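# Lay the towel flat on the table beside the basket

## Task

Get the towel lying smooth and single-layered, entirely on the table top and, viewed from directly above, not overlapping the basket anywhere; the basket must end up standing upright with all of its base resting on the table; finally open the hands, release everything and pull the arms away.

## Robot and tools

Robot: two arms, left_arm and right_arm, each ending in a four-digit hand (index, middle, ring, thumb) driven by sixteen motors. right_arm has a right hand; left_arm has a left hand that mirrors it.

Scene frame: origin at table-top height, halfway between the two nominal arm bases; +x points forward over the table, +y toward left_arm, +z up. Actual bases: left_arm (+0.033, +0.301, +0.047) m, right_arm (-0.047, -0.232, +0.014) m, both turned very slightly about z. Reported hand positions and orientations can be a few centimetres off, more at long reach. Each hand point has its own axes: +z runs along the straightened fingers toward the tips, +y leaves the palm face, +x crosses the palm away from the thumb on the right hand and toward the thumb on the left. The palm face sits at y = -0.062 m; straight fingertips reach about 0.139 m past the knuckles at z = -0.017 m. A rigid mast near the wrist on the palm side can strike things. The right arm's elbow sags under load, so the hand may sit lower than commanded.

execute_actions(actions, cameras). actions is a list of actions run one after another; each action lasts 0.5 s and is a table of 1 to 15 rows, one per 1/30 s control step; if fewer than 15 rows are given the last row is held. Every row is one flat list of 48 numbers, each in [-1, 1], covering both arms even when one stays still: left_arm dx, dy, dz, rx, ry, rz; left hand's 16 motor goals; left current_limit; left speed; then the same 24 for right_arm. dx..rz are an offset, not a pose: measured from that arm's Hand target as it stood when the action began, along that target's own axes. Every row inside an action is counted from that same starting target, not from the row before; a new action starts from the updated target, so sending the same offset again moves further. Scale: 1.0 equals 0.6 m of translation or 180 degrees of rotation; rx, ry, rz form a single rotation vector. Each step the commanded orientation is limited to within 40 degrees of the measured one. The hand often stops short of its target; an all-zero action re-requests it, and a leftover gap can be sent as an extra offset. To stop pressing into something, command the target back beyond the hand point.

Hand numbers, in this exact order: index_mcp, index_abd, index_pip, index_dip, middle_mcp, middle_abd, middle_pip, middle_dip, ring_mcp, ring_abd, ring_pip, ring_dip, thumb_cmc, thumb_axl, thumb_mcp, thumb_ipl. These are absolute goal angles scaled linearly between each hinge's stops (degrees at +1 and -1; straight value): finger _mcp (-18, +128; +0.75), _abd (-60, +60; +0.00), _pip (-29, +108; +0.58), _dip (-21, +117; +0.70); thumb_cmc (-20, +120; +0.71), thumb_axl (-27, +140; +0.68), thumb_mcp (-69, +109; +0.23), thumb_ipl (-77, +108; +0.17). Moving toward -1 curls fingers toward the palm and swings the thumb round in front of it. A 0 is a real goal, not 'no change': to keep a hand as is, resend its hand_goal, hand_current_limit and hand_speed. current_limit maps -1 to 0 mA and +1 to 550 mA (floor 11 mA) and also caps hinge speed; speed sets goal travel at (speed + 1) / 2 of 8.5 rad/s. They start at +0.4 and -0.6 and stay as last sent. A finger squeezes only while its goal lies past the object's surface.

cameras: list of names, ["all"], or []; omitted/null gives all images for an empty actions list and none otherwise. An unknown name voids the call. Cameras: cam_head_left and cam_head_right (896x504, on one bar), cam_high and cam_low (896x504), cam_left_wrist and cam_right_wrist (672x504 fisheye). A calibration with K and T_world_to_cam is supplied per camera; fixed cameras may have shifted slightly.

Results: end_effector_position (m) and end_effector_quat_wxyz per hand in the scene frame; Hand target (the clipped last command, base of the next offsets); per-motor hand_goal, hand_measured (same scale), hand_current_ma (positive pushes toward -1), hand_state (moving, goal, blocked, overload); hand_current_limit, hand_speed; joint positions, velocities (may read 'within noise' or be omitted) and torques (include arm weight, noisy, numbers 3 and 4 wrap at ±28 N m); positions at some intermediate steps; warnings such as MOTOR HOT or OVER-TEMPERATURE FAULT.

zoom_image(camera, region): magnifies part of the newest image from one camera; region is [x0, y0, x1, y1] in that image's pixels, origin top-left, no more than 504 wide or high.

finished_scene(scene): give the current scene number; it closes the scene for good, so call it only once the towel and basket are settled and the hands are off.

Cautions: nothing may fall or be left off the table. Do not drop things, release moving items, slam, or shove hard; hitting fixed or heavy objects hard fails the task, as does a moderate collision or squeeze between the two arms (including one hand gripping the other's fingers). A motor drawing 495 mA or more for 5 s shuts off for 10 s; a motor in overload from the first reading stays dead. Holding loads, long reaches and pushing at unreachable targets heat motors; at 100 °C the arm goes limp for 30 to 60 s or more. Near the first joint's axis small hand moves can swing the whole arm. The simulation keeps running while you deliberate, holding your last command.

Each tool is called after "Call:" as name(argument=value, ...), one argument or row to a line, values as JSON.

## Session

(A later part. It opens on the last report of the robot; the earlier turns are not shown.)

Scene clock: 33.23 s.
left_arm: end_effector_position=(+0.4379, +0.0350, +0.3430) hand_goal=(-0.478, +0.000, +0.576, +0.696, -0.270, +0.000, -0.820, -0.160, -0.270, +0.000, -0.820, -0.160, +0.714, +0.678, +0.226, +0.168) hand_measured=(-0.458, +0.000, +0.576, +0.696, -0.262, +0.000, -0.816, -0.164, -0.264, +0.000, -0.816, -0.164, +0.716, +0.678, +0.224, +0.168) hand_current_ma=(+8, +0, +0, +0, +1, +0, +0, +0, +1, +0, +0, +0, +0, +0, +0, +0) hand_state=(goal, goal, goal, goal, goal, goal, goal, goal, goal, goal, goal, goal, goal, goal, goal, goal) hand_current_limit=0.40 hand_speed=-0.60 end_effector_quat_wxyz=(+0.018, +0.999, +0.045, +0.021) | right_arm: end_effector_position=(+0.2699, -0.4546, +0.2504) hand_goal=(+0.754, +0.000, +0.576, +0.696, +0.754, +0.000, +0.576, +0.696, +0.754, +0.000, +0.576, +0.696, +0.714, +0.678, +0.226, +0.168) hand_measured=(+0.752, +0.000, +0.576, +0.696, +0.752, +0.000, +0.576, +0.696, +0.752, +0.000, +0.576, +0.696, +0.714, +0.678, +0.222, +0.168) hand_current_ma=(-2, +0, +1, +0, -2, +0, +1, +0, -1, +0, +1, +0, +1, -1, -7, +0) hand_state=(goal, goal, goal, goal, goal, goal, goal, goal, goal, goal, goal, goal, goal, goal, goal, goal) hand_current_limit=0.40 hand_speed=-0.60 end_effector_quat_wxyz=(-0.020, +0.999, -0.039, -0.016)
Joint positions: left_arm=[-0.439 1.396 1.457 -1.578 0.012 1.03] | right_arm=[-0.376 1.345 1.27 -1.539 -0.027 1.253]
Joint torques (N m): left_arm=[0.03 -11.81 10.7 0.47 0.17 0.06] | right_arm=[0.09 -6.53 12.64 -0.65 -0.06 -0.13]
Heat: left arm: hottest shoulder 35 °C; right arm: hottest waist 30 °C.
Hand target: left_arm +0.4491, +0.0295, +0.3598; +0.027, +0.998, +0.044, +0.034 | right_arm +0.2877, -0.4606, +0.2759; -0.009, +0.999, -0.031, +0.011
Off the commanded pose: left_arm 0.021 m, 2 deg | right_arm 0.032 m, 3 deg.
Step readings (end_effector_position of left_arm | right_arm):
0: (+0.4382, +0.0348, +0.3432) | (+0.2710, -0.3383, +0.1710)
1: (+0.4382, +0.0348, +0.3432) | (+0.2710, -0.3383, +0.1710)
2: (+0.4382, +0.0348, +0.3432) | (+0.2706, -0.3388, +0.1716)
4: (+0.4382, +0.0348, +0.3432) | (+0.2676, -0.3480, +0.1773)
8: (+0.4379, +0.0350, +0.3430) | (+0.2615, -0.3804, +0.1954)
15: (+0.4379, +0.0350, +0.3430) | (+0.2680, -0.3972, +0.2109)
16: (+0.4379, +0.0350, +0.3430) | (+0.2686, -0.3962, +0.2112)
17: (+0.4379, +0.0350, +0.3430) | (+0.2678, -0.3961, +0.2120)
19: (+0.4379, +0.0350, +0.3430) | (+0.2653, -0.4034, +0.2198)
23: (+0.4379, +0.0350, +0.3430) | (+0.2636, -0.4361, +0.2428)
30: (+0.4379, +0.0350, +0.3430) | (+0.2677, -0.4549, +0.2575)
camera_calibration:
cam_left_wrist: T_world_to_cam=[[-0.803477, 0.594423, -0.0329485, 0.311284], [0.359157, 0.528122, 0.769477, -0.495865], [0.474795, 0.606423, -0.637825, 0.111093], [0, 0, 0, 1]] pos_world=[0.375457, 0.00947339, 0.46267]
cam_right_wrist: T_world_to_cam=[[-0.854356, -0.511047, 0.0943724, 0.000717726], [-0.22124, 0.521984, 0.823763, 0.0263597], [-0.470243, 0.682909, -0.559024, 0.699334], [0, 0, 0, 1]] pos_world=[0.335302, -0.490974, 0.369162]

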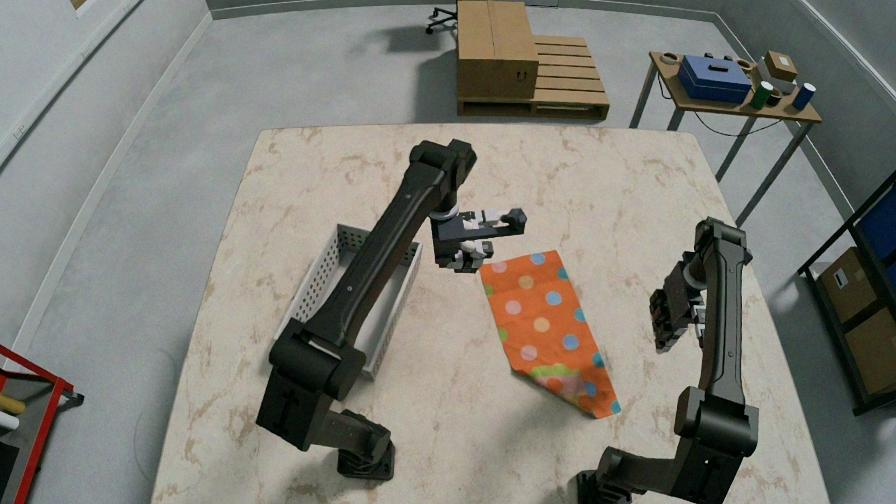

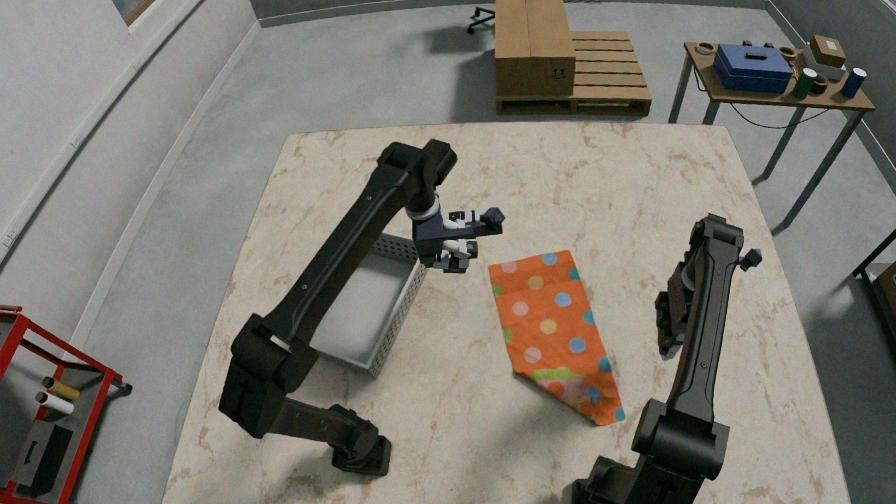

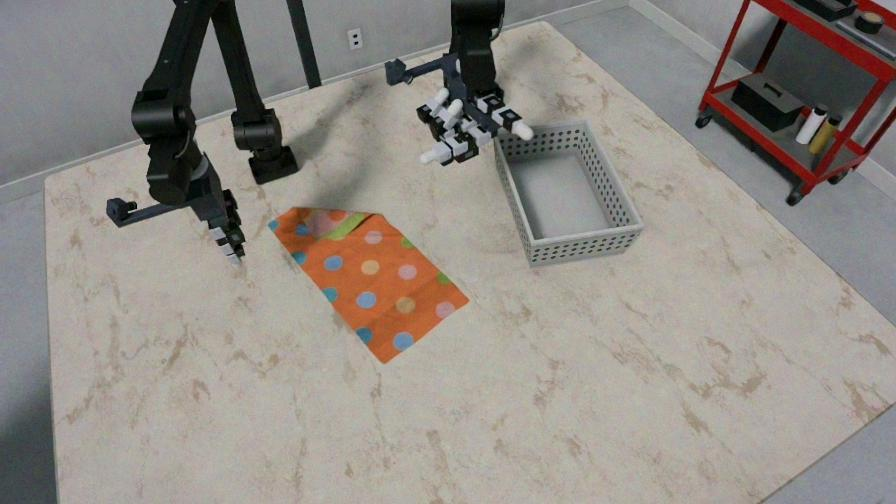

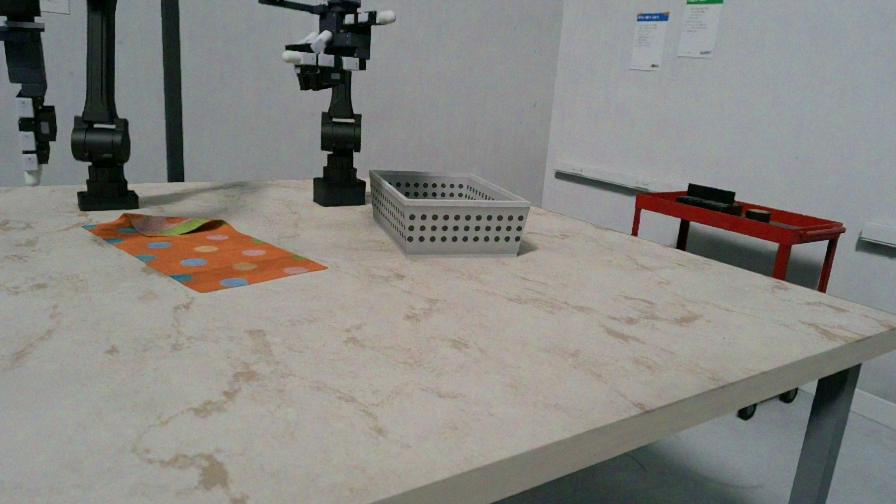

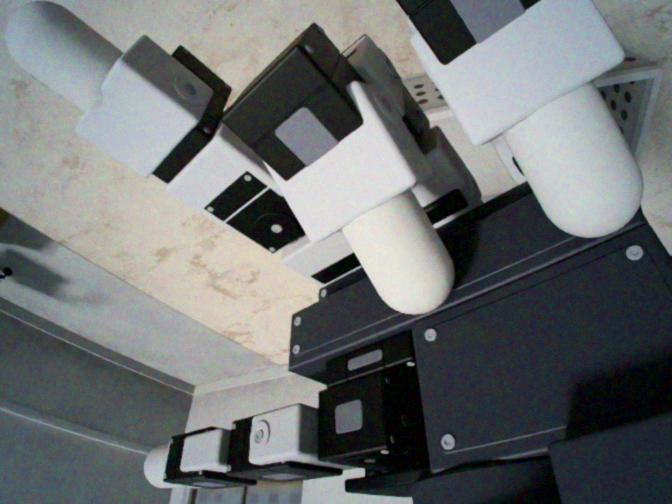

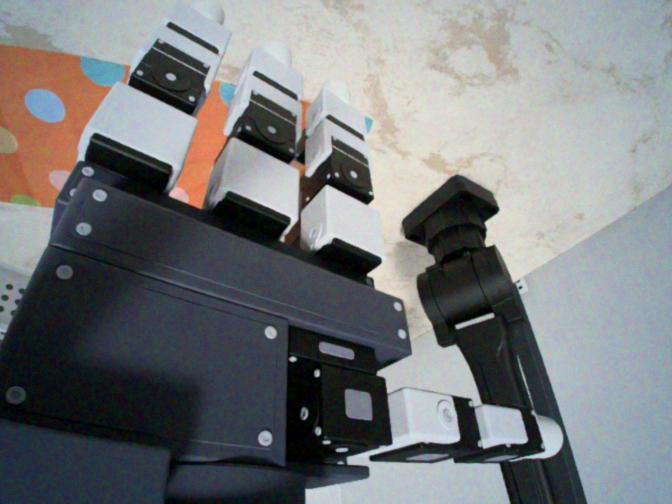

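Call:
execute_actions(
  actions=[
    [[-0.073,-0.0207,0.0942,0.0086,-0.023,0.075, -0.315,0,0.576,0.696,-0.27,0,-0.445,-0.174,-0.27,0,-0.445,-0.174,0.2,0.678,0.226,0.168,0.4,-0.6, 0,0,0,0,0,0, 0.754,0,0.576,0.696,0.754,0,0.576,0.696,0.754,0,0.576,0.696,0.714,0.678,0.226,0.168,0.4,-0.6]],
    [[-0.0687,-0.0013,0.0997,0.0086,-0.023,0.075, -0.315,0,0.576,0.696,-0.548,0,-0.445,-0.174,-0.548,0,-0.445,-0.174,-0.571,0.678,0.226,0.168,0.4,-0.6, 0,0,0,0,0,0, 0.754,0,0.576,0.696,0.754,0,0.576,0.696,0.754,0,0.576,0.696,0.714,0.678,0.226,0.168,0.4,-0.6]],
    [[-0.0593,0.0167,0.104,0.0086,-0.023,0.075, -0.315,0,0.576,0.696,-0.548,0,-0.445,-0.174,-0.548,0,-0.445,-0.174,-0.571,0.678,0.226,0.168,0.4,-0.6, 0,0,0,0,0,0, 0.754,0,0.576,0.696,0.754,0,0.576,0.696,0.754,0,0.576,0.696,0.714,0.678,0.226,0.168,0.4,-0.6]],
  ],
  cameras=["all"],
)

Scene clock: 37.93 s.
left_arm: end_effector_position=(+0.3261, +0.0489, +0.1792) hand_goal=(-0.314, +0.000, +0.576, +0.696, -0.548, +0.000, -0.444, -0.174, -0.548, +0.000, -0.444, -0.174, -0.570, +0.678, +0.226, +0.168) hand_measured=(-0.306, +0.000, +0.576, +0.696, -0.530, +0.000, -0.446, -0.172, -0.532, +0.000, -0.446, -0.172, -0.566, +0.678, +0.222, +0.168) hand_current_ma=(+1, +0, +0, +0, +6, +0, +0, +0, +5, +0, +0, +0, +0, +0, +0, +0) hand_state=(goal, goal, goal, goal, goal, goal, goal, goal, goal, goal, goal, goal, goal, goal, goal, goal) hand_current_limit=0.40 hand_speed=-0.60 end_effector_quat_wxyz=(-0.024, +0.952, -0.297, -0.068) | right_arm: end_effector_position=(+0.2701, -0.4547, +0.2504) hand_goal=(+0.754, +0.000, +0.576, +0.696, +0.754, +0.000, +0.576, +0.696, +0.754, +0.000, +0.576, +0.696, +0.714, +0.678, +0.226, +0.168) hand_measured=(+0.752, +0.000, +0.576, +0.696, +0.752, +0.000, +0.576, +0.696, +0.752, +0.000, +0.576, +0.696, +0.714, +0.678, +0.222, +0.168) hand_current_ma=(-2, +0, +1, +0, -2, +0, +1, +0, -1, +0, +1, +0, +1, -1, -7, +0) hand_state=(goal, goal, goal, goal, goal, goal, goal, goal, goal, goal, goal, goal, goal, goal, goal, goal) hand_current_limit=0.40 hand_speed=-0.60 end_effector_quat_wxyz=(-0.020, +0.999, -0.038, -0.016)
Joint positions: left_arm=[-0.482 1.448 1.089 -1.355 -0.021 1.681] | right_arm=[-0.376 1.345 1.27 -1.539 -0.027 1.251]
Joint torques (N m): left_arm=[-0.97 -11.75 6.82 0.66 0.32 0.13] | right_arm=[0.09 -6.48 12.72 -0.69 -0.08 -0.11]
Heat: left arm: hottest shoulder 35 °C; right arm: hottest waist 30 °C.
Hand target: left_arm +0.3273, +0.0463, +0.1802; -0.022, +0.950, -0.305, -0.066 | right_arm +0.2877, -0.4606, +0.2759; -0.009, +0.999, -0.031, +0.011
Off the commanded pose: left_arm 0.003 m, 1 deg | right_arm 0.032 m, 3 deg.
Step readings (end_effector_position of left_arm | right_arm):
0: (+0.4379, +0.0350, +0.3430) | (+0.2699, -0.4546, +0.2504)
1: (+0.4379, +0.0350, +0.3430) | (+0.2699, -0.4546, +0.2504)
2: (+0.4371, +0.0347, +0.3430) | (+0.2699, -0.4546, +0.2504)
4: (+0.4322, +0.0349, +0.3366) | (+0.2701, -0.4547, +0.2504)
8: (+0.4128, +0.0394, +0.3067) | (+0.2701, -0.4547, +0.2504)
15: (+0.4035, +0.0374, +0.2971) | (+0.2701, -0.4547, +0.2504)
16: (+0.4037, +0.0372, +0.2972) | (+0.2701, -0.4547, +0.2504)
17: (+0.4020, +0.0364, +0.2950) | (+0.2701, -0.4547, +0.2504)
19: (+0.3947, +0.0383, +0.2827) | (+0.2701, -0.4547, +0.2504)
23: (+0.3707, +0.0466, +0.2503) | (+0.2701, -0.4547, +0.2504)
30: (+0.3660, +0.0456, +0.2396) | (+0.2701, -0.4547, +0.2504)
31: (+0.3654, +0.0457, +0.2390) | (+0.2701, -0.4547, +0.2504)
32: (+0.3643, +0.0457, +0.2365) | (+0.2701, -0.4547, +0.2504)
34: (+0.3603, +0.0482, +0.2258) | (+0.2701, -0.4547, +0.2504)
38: (+0.3339, +0.0556, +0.1950) | (+0.2701, -0.4547, +0.2504)
45: (+0.3264, +0.0490, +0.1791) | (+0.2701, -0.4547, +0.2504)
camera_calibration:
cam_left_wrist: T_world_to_cam=[[-0.226274, 0.964839, 0.133737, -0.0284065], [0.70867, 0.0688692, 0.702171, -0.416329], [0.668272, 0.253658, -0.699336, 0.0164664], [0, 0, 0, 1]] pos_world=[0.277608, 0.0519031, 0.307648]
cam_right_wrist: T_world_to_cam=[[-0.853555, -0.512411, 0.0942336, 0.0000581383], [-0.222166, 0.52157, 0.823776, 0.0264547], [-0.471261, 0.682202, -0.559029, 0.699357], [0, 0, 0, 1]] pos_world=[0.335507, -0.490871, 0.369162]

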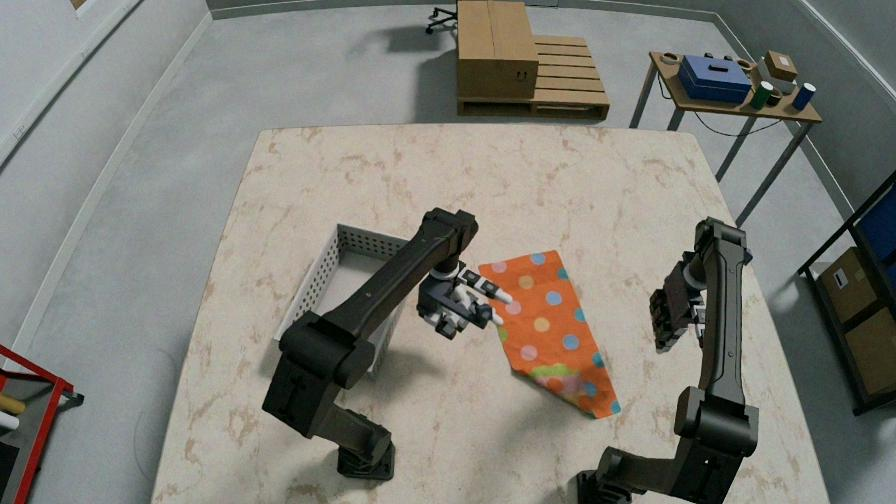

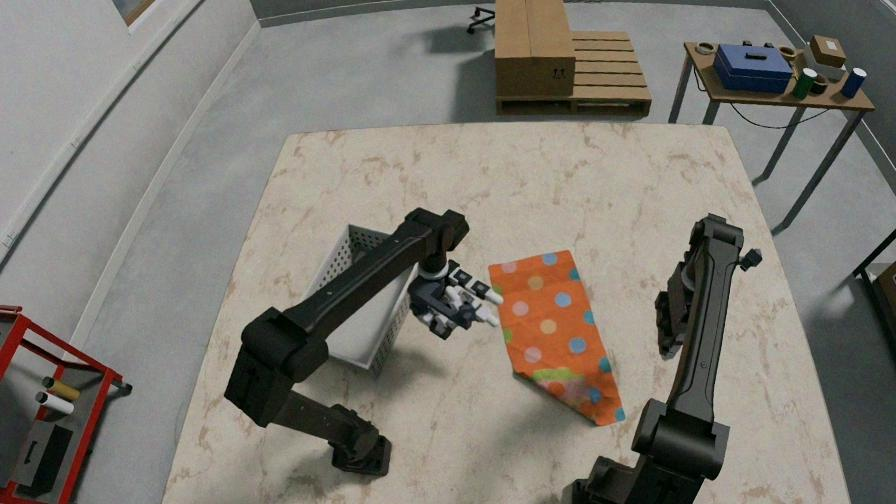

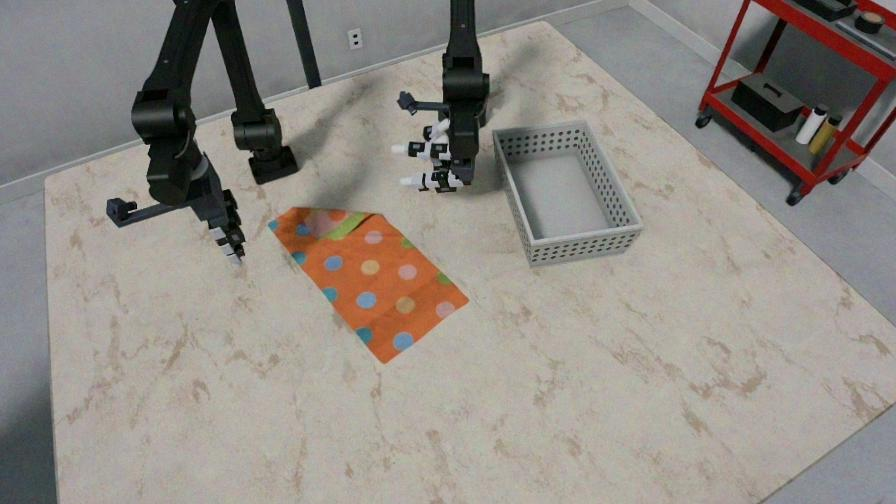

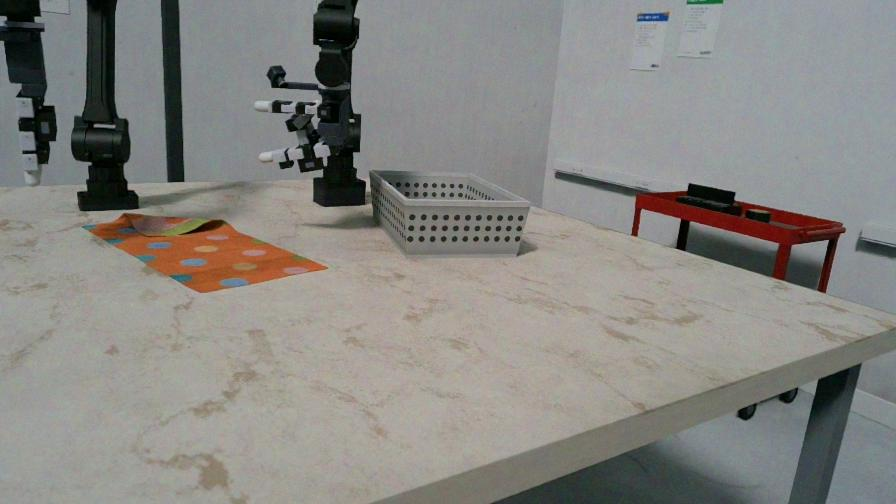

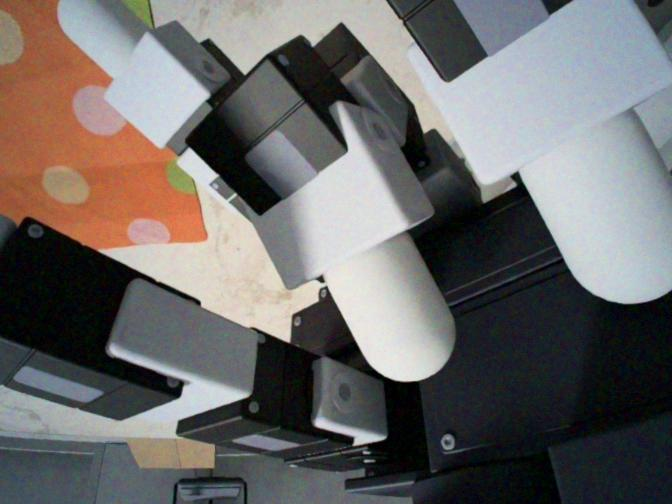

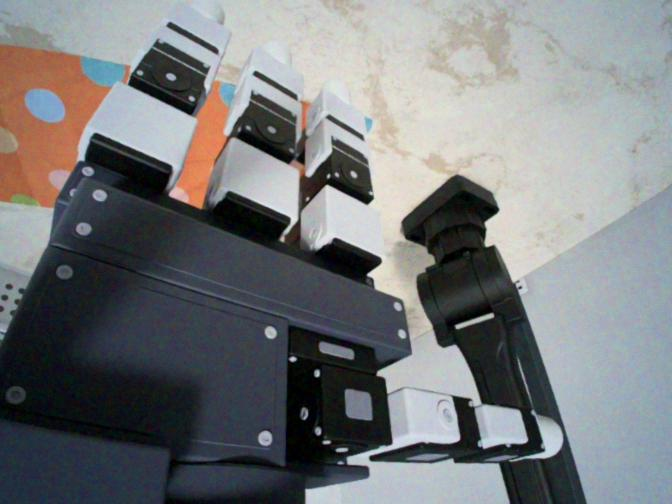

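Call:
zoom_image(
  camera="cam_head_left",
  region=[410, 250, 570, 350],
)

Call:
zoom_image(
  camera="cam_low",
  region=[70, 80, 370, 260],
)

Call:
zoom_image(
  camera="cam_high",
  region=[270, 80, 510, 270],
)

Scaled by 3.150 from the camera's 896x504 image, which has a finer 1280x720 frame.

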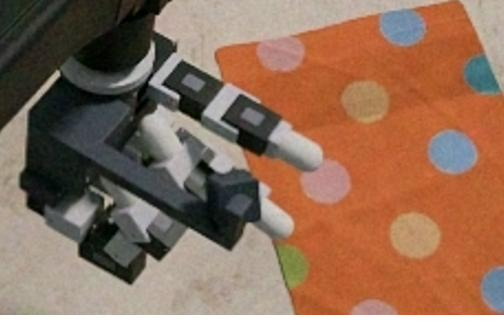

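Scaled by 1.680 from the camera's 896x504 image, which has a finer 1280x720 frame.

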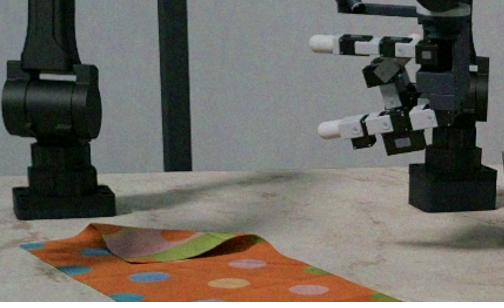

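Scaled by 2.100 from the camera's 896x504 image, which has a finer 1280x720 frame.

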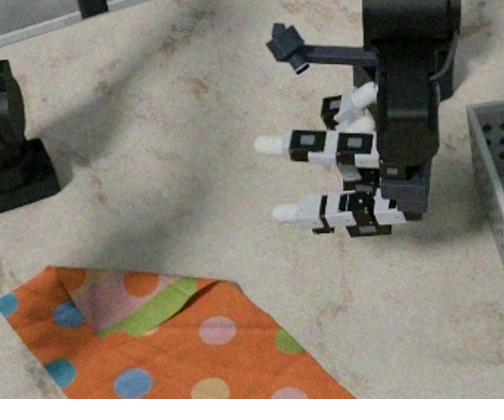

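Call:
execute_actions(
  actions=[
    [[0.0106,0.0171,0.0994,0,0,0, -0.315,0,0.576,0.696,-0.548,0,-0.445,-0.174,-0.548,0,-0.445,-0.174,-0.571,0.678,0.226,0.168,0.4,-0.6, 0,0,0,0,0,0, 0.754,0,0.576,0.696,0.754,0,0.576,0.696,0.754,0,0.576,0.696,0.714,0.678,0.226,0.168,0.4,-0.6]],
    [[0.0106,0.0171,0.0994,0,0,0, -0.315,0,0.576,0.696,-0.548,0,-0.445,-0.174,-0.548,0,-0.445,-0.174,-0.571,0.678,0.226,0.168,0.4,-0.6, 0,0,0,0,0,0, 0.754,0,0.576,0.696,0.754,0,0.576,0.696,0.754,0,0.576,0.696,0.714,0.678,0.226,0.168,0.4,-0.6]],
  ],
  cameras=["cam_head_left","cam_high","cam_low","cam_left_wrist"],
)

Call:
zoom_image(
  camera="cam_head_left",
  region=[430, 280, 640, 430],
)

Call:
zoom_image(
  camera="cam_low",
  region=[70, 130, 370, 270],
)

Call:
zoom_image(
  camera="cam_high",
  region=[260, 110, 480, 270],
)

Scene clock: 43.37 s.
left_arm: end_effector_position=(+0.3081, +0.0375, +0.0591) hand_goal=(-0.314, +0.000, +0.576, +0.696, -0.548, +0.000, -0.444, -0.174, -0.548, +0.000, -0.444, -0.174, -0.570, +0.678, +0.226, +0.168) hand_measured=(-0.306, +0.000, +0.576, +0.696, -0.532, +0.000, -0.446, -0.172, -0.534, +0.000, -0.446, -0.172, -0.566, +0.678, +0.222, +0.168) hand_current_ma=(+1, +0, +0, +0, +6, +0, +0, +0, +4, +0, +0, +0, +0, +0, +0, +0) hand_state=(goal, goal, goal, goal, goal, goal, goal, goal, goal, goal, goal, goal, goal, goal, goal, goal) hand_current_limit=0.40 hand_speed=-0.60 end_effector_quat_wxyz=(-0.027, +0.949, -0.306, -0.070) | right_arm: end_effector_position=(+0.2701, -0.4547, +0.2504) hand_goal=(+0.754, +0.000, +0.576, +0.696, +0.754, +0.000, +0.576, +0.696, +0.754, +0.000, +0.576, +0.696, +0.714, +0.678, +0.226, +0.168) hand_measured=(+0.752, +0.000, +0.576, +0.696, +0.752, +0.000, +0.576, +0.696, +0.752, +0.000, +0.576, +0.696, +0.714, +0.678, +0.222, +0.168) hand_current_ma=(-2, +0, +1, +0, -2, +0, +1, +0, -1, +0, +1, +0, +1, -1, -7, +0) hand_state=(goal, goal, goal, goal, goal, goal, goal, goal, goal, goal, goal, goal, goal, goal, goal, goal) hand_current_limit=0.40 hand_speed=-0.60 end_effector_quat_wxyz=(-0.020, +0.999, -0.038, -0.016)
Joint positions: left_arm=[-0.532 1.602 0.9 -1.018 -0.02 1.649] | right_arm=[-0.376 1.345 1.27 -1.539 -0.027 1.251]
Joint torques (N m): left_arm=[-1.03 -12.1 5.87 0.68 0.6 -0.04] | right_arm=[0.03 -6.59 12.66 -0.7 -0.07 -0.12]
Heat: left arm: hottest shoulder 35 °C; right arm: hottest waist 30 °C.
Hand target: left_arm +0.3121, +0.0320, +0.0602; -0.022, +0.950, -0.305, -0.066 | right_arm +0.2877, -0.4606, +0.2759; -0.009, +0.999, -0.031, +0.011
Off the commanded pose: left_arm 0.007 m, 1 deg | right_arm 0.032 m, 3 deg.
Step readings (end_effector_position of left_arm | right_arm):
0: (+0.3261, +0.0489, +0.1792) | (+0.2701, -0.4547, +0.2504)
1: (+0.3261, +0.0489, +0.1792) | (+0.2701, -0.4547, +0.2504)
2: (+0.3267, +0.0486, +0.1769) | (+0.2701, -0.4547, +0.2504)
4: (+0.3281, +0.0478, +0.1656) | (+0.2701, -0.4547, +0.2504)
8: (+0.3172, +0.0505, +0.1367) | (+0.2701, -0.4547, +0.2504)
15: (+0.3158, +0.0441, +0.1196) | (+0.2701, -0.4547, +0.2504)
16: (+0.3155, +0.0436, +0.1190) | (+0.2701, -0.4547, +0.2504)
17: (+0.3162, +0.0433, +0.1174) | (+0.2701, -0.4547, +0.2504)
19: (+0.3184, +0.0407, +0.1081) | (+0.2701, -0.4547, +0.2504)
23: (+0.3129, +0.0421, +0.0799) | (+0.2701, -0.4547, +0.2504)
30: (+0.3071, +0.0403, +0.0592) | (+0.2701, -0.4547, +0.2504)
camera_calibration:
cam_left_wrist: T_world_to_cam=[[-0.20809, 0.968235, 0.138635, -0.011405], [0.711071, 0.052426, 0.701163, -0.318585], [0.671623, 0.244485, -0.699393, -0.0533557], [0, 0, 0, 1]] pos_world=[0.259998, 0.0407894, 0.187644]
Images, in order (width x height): cam_head_left 896x504, cam_high 896x504, cam_low 896x504, cam_left_wrist 672x504.

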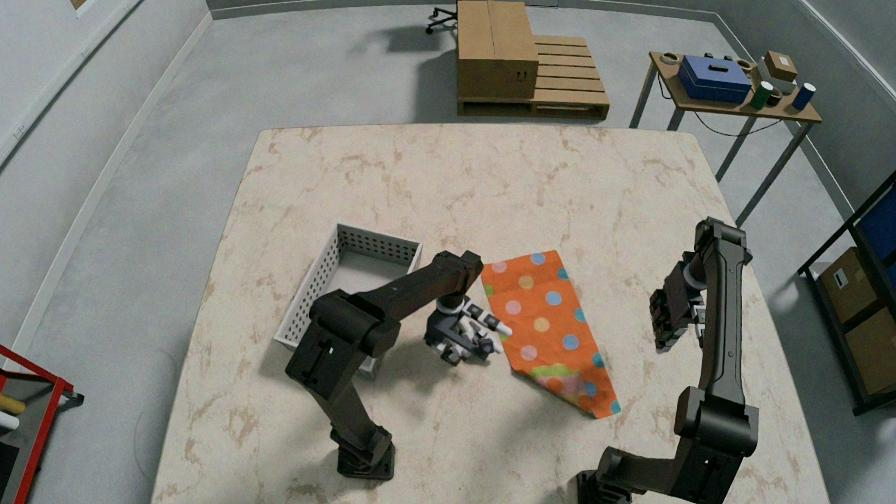

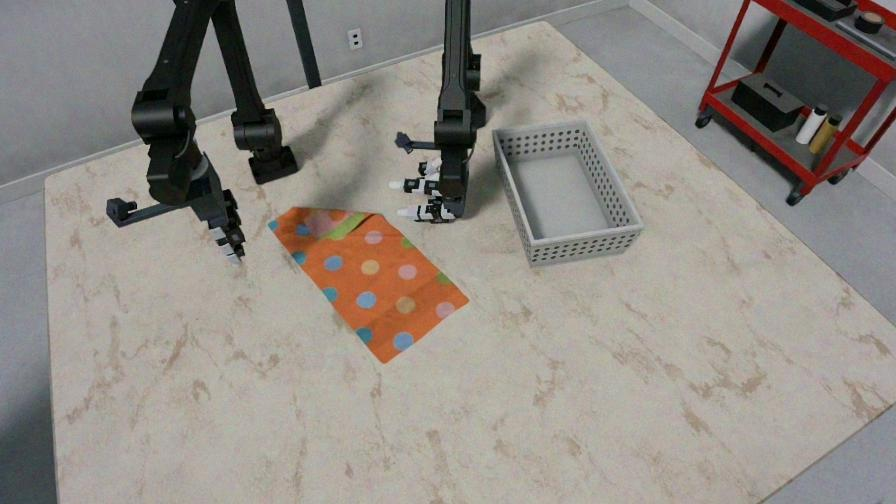

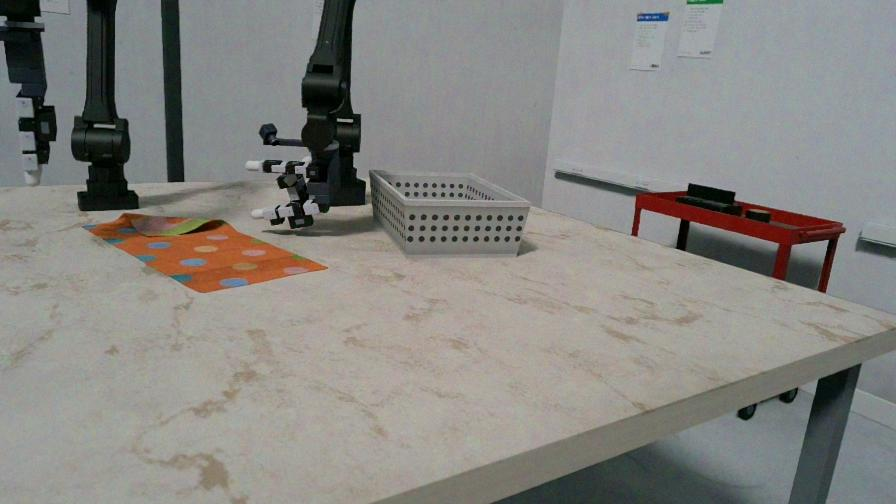

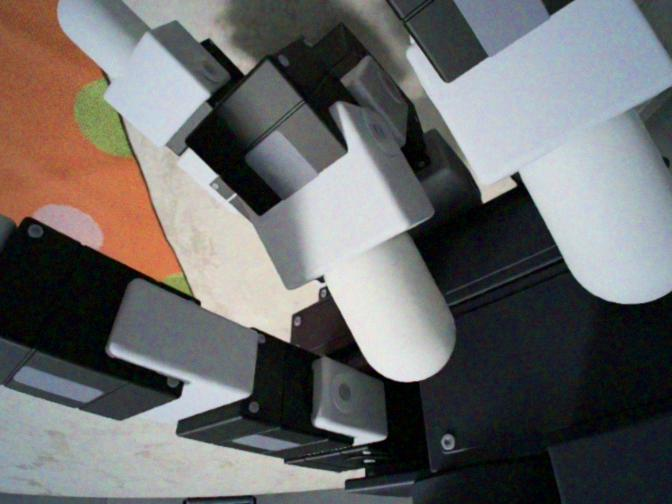

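Scaled by 2.400 from the camera's 896x504 image, which has a finer 1280x720 frame.

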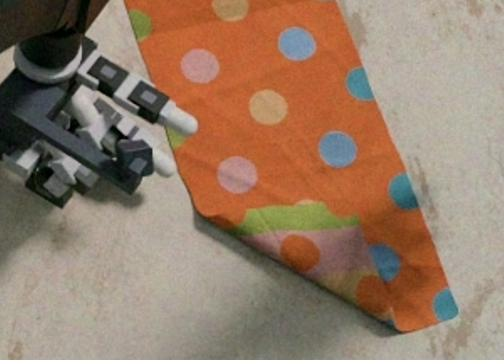

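Scaled by 1.680 from the camera's 896x504 image, which has a finer 1280x720 frame.

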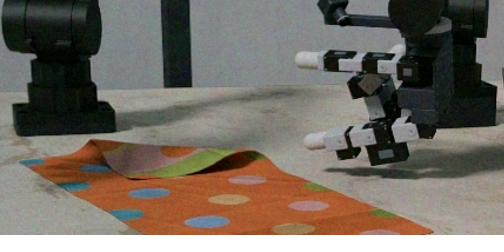

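Scaled by 2.291 from the camera's 896x504 image, which has a finer 1280x720 frame.

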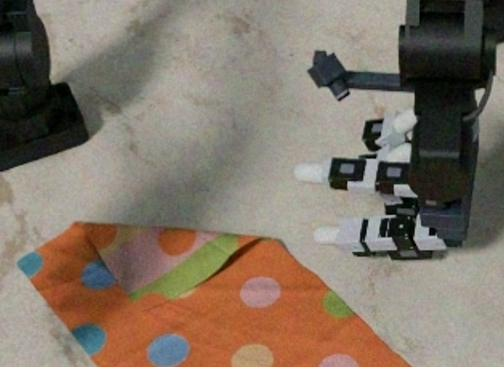

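Call:
execute_actions(
  actions=[
    [[0.0208,0.0113,0.0513,0,0,0, -0.315,0,0.576,0.696,-0.548,0,-0.445,-0.174,-0.548,0,-0.445,-0.174,-0.571,0.678,0.226,0.168,0.4,-0.6, 0,0,0,0,0,0, 0.754,0,0.576,0.696,0.754,0,0.576,0.696,0.754,0,0.576,0.696,0.714,0.678,0.226,0.168,0.4,-0.6]],
    [[0,0.05,0,0,0,0, -0.315,0,0.576,0.696,-0.548,0,-0.445,-0.174,-0.548,0,-0.445,-0.174,-0.571,0.678,0.226,0.168,0.4,-0.6, 0,0,0,0,0,0, 0.754,0,0.576,0.696,0.754,0,0.576,0.696,0.754,0,0.576,0.696,0.714,0.678,0.226,0.168,0.4,-0.6]],
  ],
  cameras=["cam_head_left","cam_high","cam_low","cam_left_wrist"],
)

Call:
zoom_image(
  camera="cam_head_left",
  region=[460, 300, 640, 430],
)

Call:
zoom_image(
  camera="cam_low",
  region=[70, 150, 310, 270],
)

Call:
zoom_image(
  camera="cam_high",
  region=[280, 150, 460, 270],
)

Scene clock: 46.33 s.
left_arm: end_effector_position=(+0.2975, -0.0027, +0.0378) hand_goal=(-0.314, +0.000, +0.576, +0.696, -0.548, +0.000, -0.444, -0.174, -0.548, +0.000, -0.444, -0.174, -0.570, +0.678, +0.226, +0.168) hand_measured=(-0.330, +0.000, +0.578, +0.696, -0.532, +0.000, -0.446, -0.172, -0.534, +0.000, -0.446, -0.172, -0.568, +0.678, +0.222, +0.168) hand_current_ma=(-5, +0, +0, +0, +6, +0, +0, +0, +4, +0, +0, +0, +0, +0, +0, +0) hand_state=(goal, goal, goal, goal, goal, goal, goal, goal, goal, goal, goal, goal, goal, goal, goal, goal) hand_current_limit=0.40 hand_speed=-0.60 end_effector_quat_wxyz=(-0.021, +0.949, -0.309, -0.056) | right_arm: end_effector_position=(+0.2701, -0.4547, +0.2504) hand_goal=(+0.754, +0.000, +0.576, +0.696, +0.754, +0.000, +0.576, +0.696, +0.754, +0.000, +0.576, +0.696, +0.714, +0.678, +0.226, +0.168) hand_measured=(+0.752, +0.000, +0.576, +0.696, +0.752, +0.000, +0.576, +0.696, +0.752, +0.000, +0.576, +0.696, +0.714, +0.678, +0.222, +0.168) hand_current_ma=(-2, +0, +1, +0, -2, +0, +1, +0, -1, +0, +1, +0, +1, -1, -7, +0) hand_state=(goal, goal, goal, goal, goal, goal, goal, goal, goal, goal, goal, goal, goal, goal, goal, goal) hand_current_limit=0.40 hand_speed=-0.60 end_effector_quat_wxyz=(-0.020, +0.999, -0.038, -0.016)
Joint positions: left_arm=[-0.632 1.658 0.9 -0.932 -0.003 1.557] | right_arm=[-0.376 1.345 1.27 -1.539 -0.027 1.251]
Joint torques (N m): left_arm=[-0.44 -11.4 5.04 0.72 0.46 -0.08] | right_arm=[0.09 -6.59 12.68 -0.68 -0.09 -0.12]
Heat: left arm: hottest shoulder 35 °C; right arm: hottest waist 30 °C.
Hand target: left_arm +0.2973, -0.0026, +0.0280; -0.022, +0.950, -0.305, -0.066 | right_arm +0.2877, -0.4606, +0.2759; -0.009, +0.999, -0.031, +0.011
Off the commanded pose: left_arm 0.010 m, 1 deg | right_arm 0.032 m, 3 deg.
Step readings (end_effector_position of left_arm | right_arm):
0: (+0.3081, +0.0375, +0.0591) | (+0.2701, -0.4547, +0.2504)
1: (+0.3081, +0.0375, +0.0591) | (+0.2701, -0.4547, +0.2504)
2: (+0.3084, +0.0374, +0.0585) | (+0.2701, -0.4547, +0.2504)
4: (+0.3116, +0.0354, +0.0549) | (+0.2701, -0.4547, +0.2504)
8: (+0.3175, +0.0297, +0.0398) | (+0.2701, -0.4547, +0.2504)
15: (+0.3179, +0.0296, +0.0374) | (+0.2701, -0.4547, +0.2504)
16: (+0.3179, +0.0293, +0.0375) | (+0.2701, -0.4547, +0.2504)
17: (+0.3174, +0.0283, +0.0375) | (+0.2701, -0.4547, +0.2504)
19: (+0.3152, +0.0237, +0.0373) | (+0.2701, -0.4547, +0.2504)
23: (+0.3048, +0.0067, +0.0375) | (+0.2701, -0.4547, +0.2504)
30: (+0.2979, -0.0021, +0.0377) | (+0.2701, -0.4547, +0.2504)
camera_calibration:
cam_left_wrist: T_world_to_cam=[[-0.204917, 0.972114, 0.114033, 0.0282075], [0.69546, 0.0626296, 0.715831, -0.289843], [0.688727, 0.225991, -0.6889, -0.056733], [0, 0, 0, 1]] pos_world=[0.246427, 0.00355293, 0.165178]
Images, in order (width x height): cam_head_left 896x504, cam_high 896x504, cam_low 896x504, cam_left_wrist 672x504.

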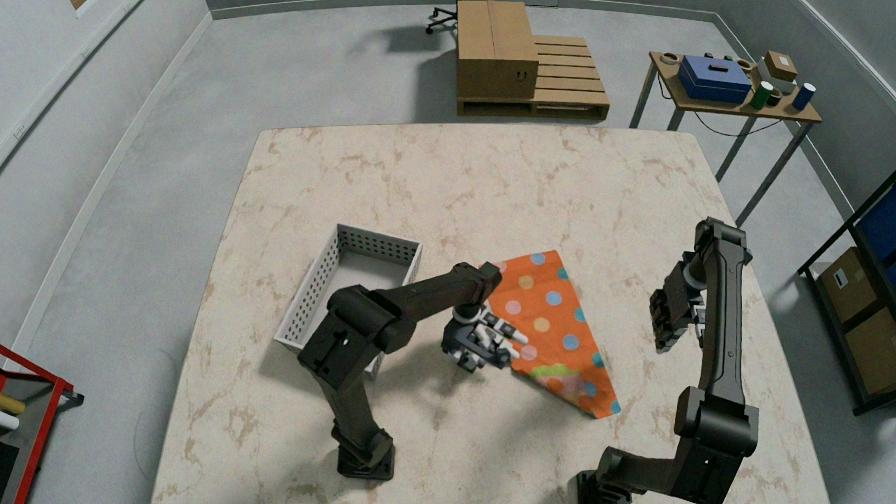

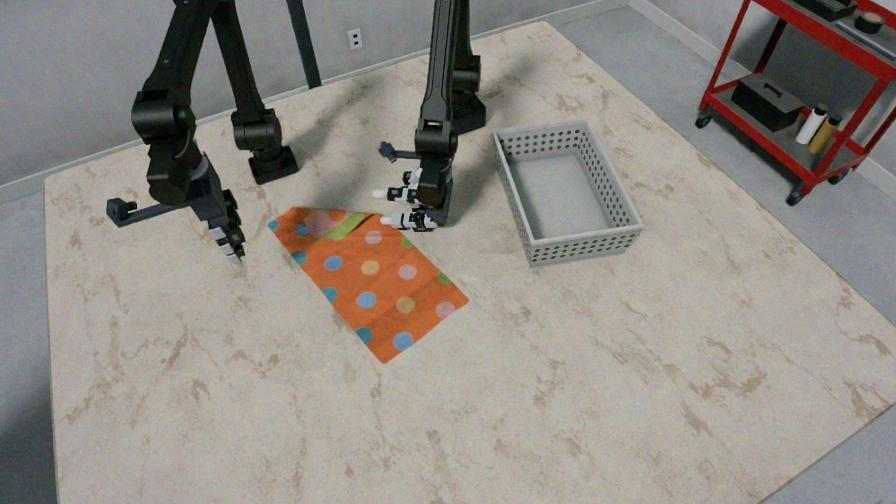

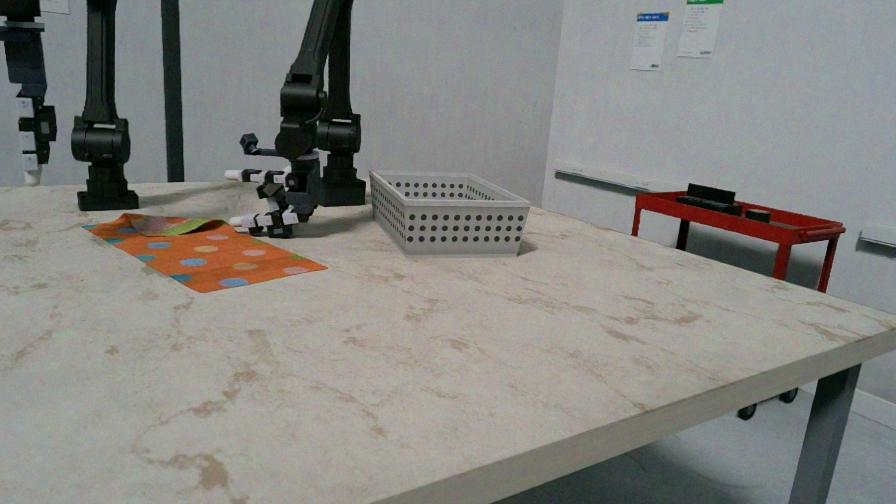

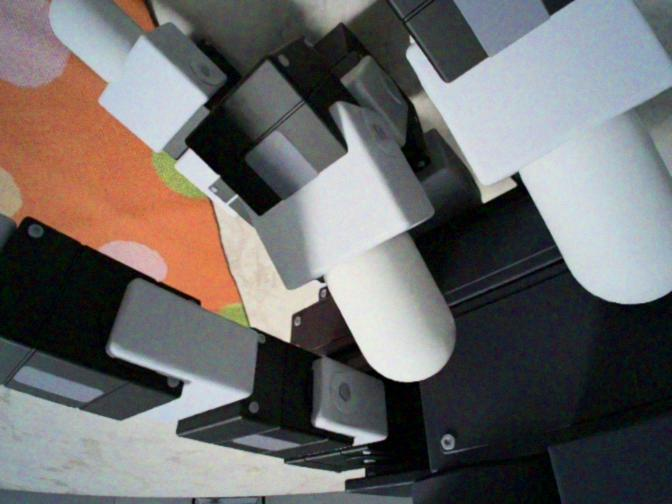

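Scaled by 2.800 from the camera's 896x504 image, which has a finer 1280x720 frame.

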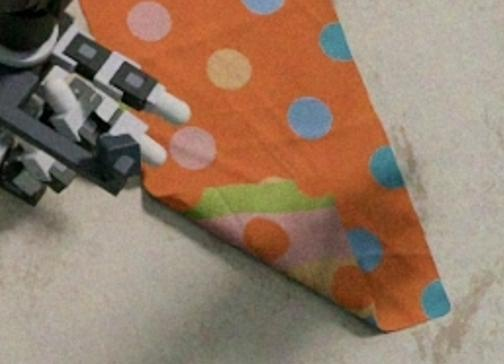

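Scaled by 2.100 from the camera's 896x504 image, which has a finer 1280x720 frame.

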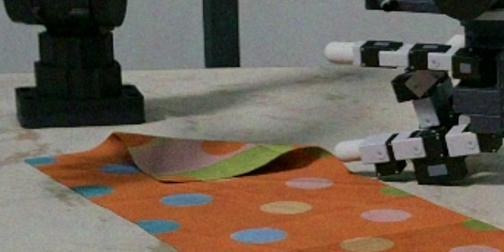

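Scaled by 2.800 from the camera's 896x504 image, which has a finer 1280x720 frame.

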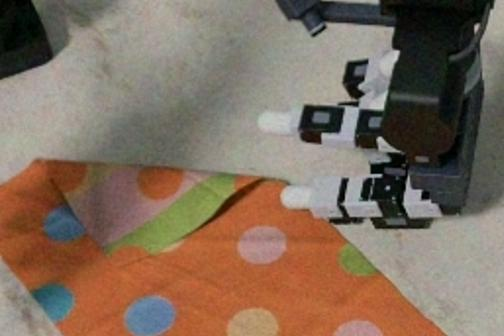

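Call:
execute_actions(
  actions=[
    [[0.0167,0,-0.0252,0,0,0, -0.315,0,0.576,0.696,-0.548,0,-0.445,-0.174,-0.548,0,-0.445,-0.174,-0.571,0.678,0.226,0.168,0.4,-0.6, 0,0,0,0,0,0, 0.754,0,0.576,0.696,0.754,0,0.576,0.696,0.754,0,0.576,0.696,0.714,0.678,0.226,0.168,0.4,-0.6]],
    [[0,0.045,0,0,0,0, -0.315,0,0.576,0.696,-0.548,0,-0.445,-0.174,-0.548,0,-0.445,-0.174,-0.571,0.678,0.226,0.168,0.4,-0.6, 0,0,0,0,0,0, 0.754,0,0.576,0.696,0.754,0,0.576,0.696,0.754,0,0.576,0.696,0.714,0.678,0.226,0.168,0.4,-0.6]],
  ],
  cameras=["cam_head_left","cam_high","cam_low","cam_left_wrist"],
)

Call:
zoom_image(
  camera="cam_head_left",
  region=[460, 300, 640, 430],
)

Call:
zoom_image(
  camera="cam_low",
  region=[70, 150, 310, 270],
)

Call:
zoom_image(
  camera="cam_high",
  region=[280, 150, 460, 270],
)

Scene clock: 49.07 s.
left_arm: end_effector_position=(+0.2808, -0.0232, +0.0395) hand_goal=(-0.314, +0.000, +0.576, +0.696, -0.548, +0.000, -0.444, -0.174, -0.548, +0.000, -0.444, -0.174, -0.570, +0.678, +0.226, +0.168) hand_measured=(-0.312, +0.000, +0.578, +0.696, -0.532, +0.000, -0.446, -0.172, -0.534, +0.000, -0.446, -0.172, -0.568, +0.678, +0.222, +0.168) hand_current_ma=(+0, +0, +0, +0, +6, +0, +0, +0, +4, +0, +0, +0, +0, +0, +0, +0) hand_state=(goal, goal, goal, goal, goal, goal, goal, goal, goal, goal, goal, goal, goal, goal, goal, goal) hand_current_limit=0.40 hand_speed=-0.60 end_effector_quat_wxyz=(-0.025, +0.948, -0.310, -0.066) | right_arm: end_effector_position=(+0.2701, -0.4547, +0.2504) hand_goal=(+0.754, +0.000, +0.576, +0.696, +0.754, +0.000, +0.576, +0.696, +0.754, +0.000, +0.576, +0.696, +0.714, +0.678, +0.226, +0.168) hand_measured=(+0.752, +0.000, +0.576, +0.696, +0.752, +0.000, +0.576, +0.696, +0.752, +0.000, +0.576, +0.696, +0.714, +0.678, +0.222, +0.168) hand_current_ma=(-2, +0, +1, +0, -2, +0, +1, +0, -1, +0, +1, +0, +1, -1, -7, +0) hand_state=(goal, goal, goal, goal, goal, goal, goal, goal, goal, goal, goal, goal, goal, goal, goal, goal) hand_current_limit=0.40 hand_speed=-0.60 end_effector_quat_wxyz=(-0.020, +0.999, -0.038, -0.016)
Joint positions: left_arm=[-0.7 1.668 0.919 -0.964 0.005 1.493] | right_arm=[-0.376 1.345 1.27 -1.539 -0.027 1.251]
Joint torques (N m): left_arm=[-0.56 -11.93 7.3 -0.01 0.52 -0.05] | right_arm=[0.03 -6.59 12.71 -0.65 -0.09 -0.13]
Heat: left arm: hottest shoulder 35 °C; right arm: hottest waist 30 °C.
Hand target: left_arm +0.2913, -0.0315, +0.0415; -0.022, +0.950, -0.305, -0.066 | right_arm +0.2877, -0.4606, +0.2759; -0.009, +0.999, -0.031, +0.011
Off the commanded pose: left_arm 0.014 m, 1 deg | right_arm 0.032 m, 3 deg.
Step readings (end_effector_position of left_arm | right_arm):
0: (+0.2975, -0.0027, +0.0378) | (+0.2701, -0.4547, +0.2504)
1: (+0.2975, -0.0027, +0.0378) | (+0.2701, -0.4547, +0.2504)
2: (+0.2975, -0.0027, +0.0378) | (+0.2701, -0.4547, +0.2504)
4: (+0.2975, -0.0027, +0.0382) | (+0.2701, -0.4547, +0.2504)
8: (+0.2977, -0.0028, +0.0391) | (+0.2701, -0.4547, +0.2504)
15: (+0.2979, -0.0030, +0.0399) | (+0.2701, -0.4547, +0.2504)
16: (+0.2980, -0.0030, +0.0399) | (+0.2701, -0.4547, +0.2504)
17: (+0.2979, -0.0029, +0.0398) | (+0.2701, -0.4547, +0.2504)
19: (+0.2967, -0.0049, +0.0398) | (+0.2701, -0.4547, +0.2504)
23: (+0.2884, -0.0149, +0.0396) | (+0.2701, -0.4547, +0.2504)
30: (+0.2807, -0.0229, +0.0400) | (+0.2701, -0.4547, +0.2504)
camera_calibration:
cam_left_wrist: T_world_to_cam=[[-0.200296, 0.97077, 0.132242, 0.0424658], [0.708023, 0.0501269, 0.704408, -0.281489], [0.677189, 0.23472, -0.697367, -0.035728], [0, 0, 0, 1]] pos_world=[0.232001, -0.0187282, 0.167752]
Images, in order (width x height): cam_head_left 896x504, cam_high 896x504, cam_low 896x504, cam_left_wrist 672x504.

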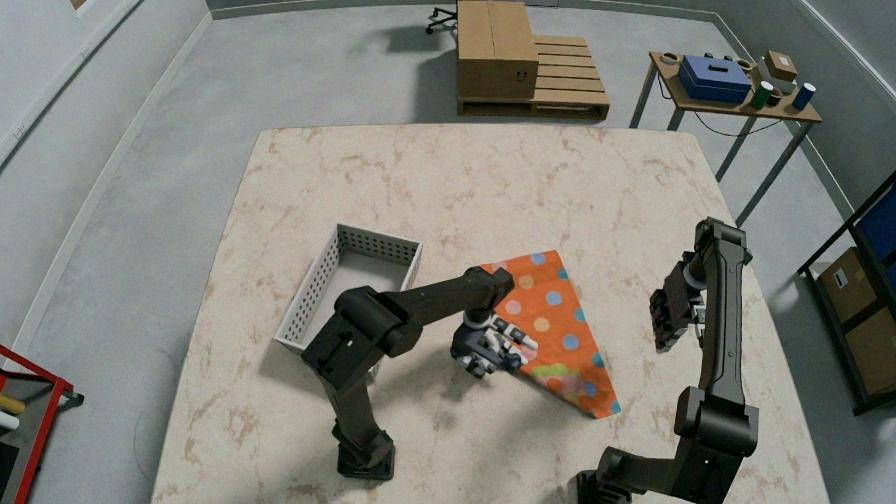

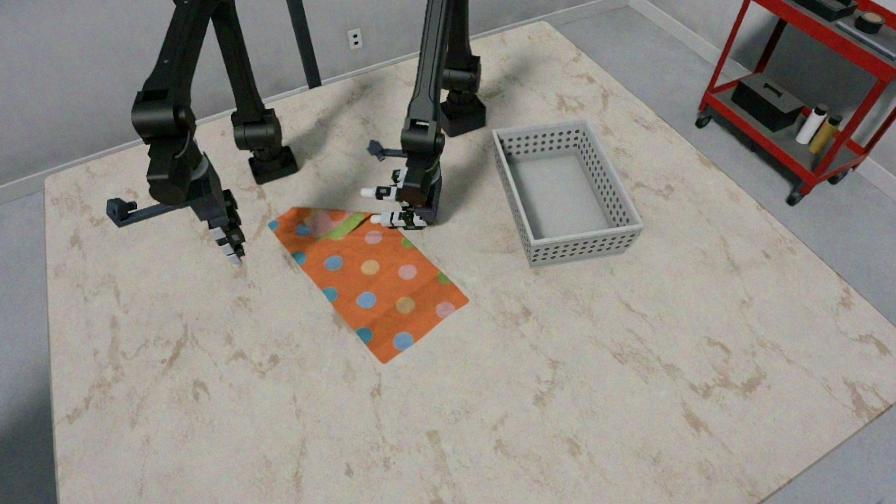

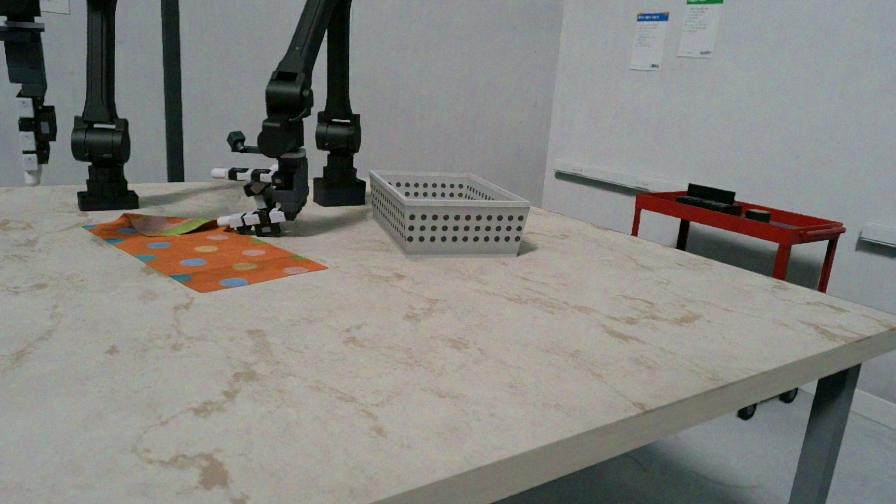

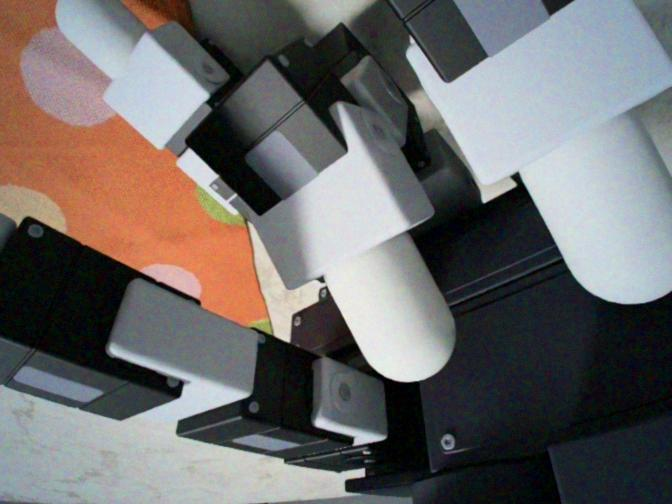

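Scaled by 2.800 from the camera's 896x504 image, which has a finer 1280x720 frame.

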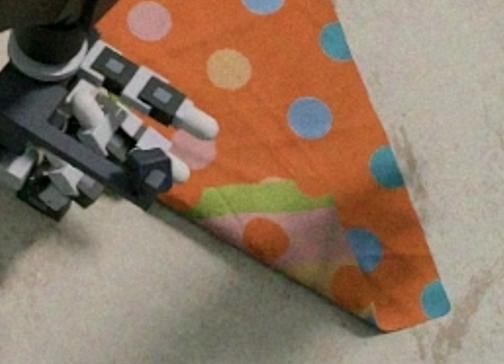

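Scaled by 2.100 from the camera's 896x504 image, which has a finer 1280x720 frame.

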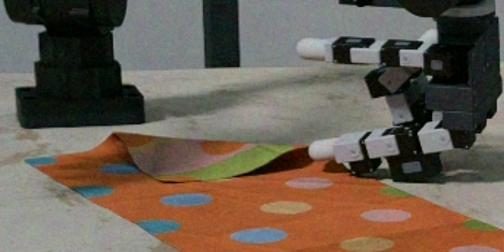

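Scaled by 2.800 from the camera's 896x504 image, which has a finer 1280x720 frame.

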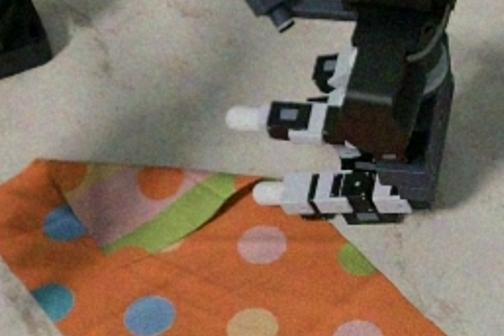

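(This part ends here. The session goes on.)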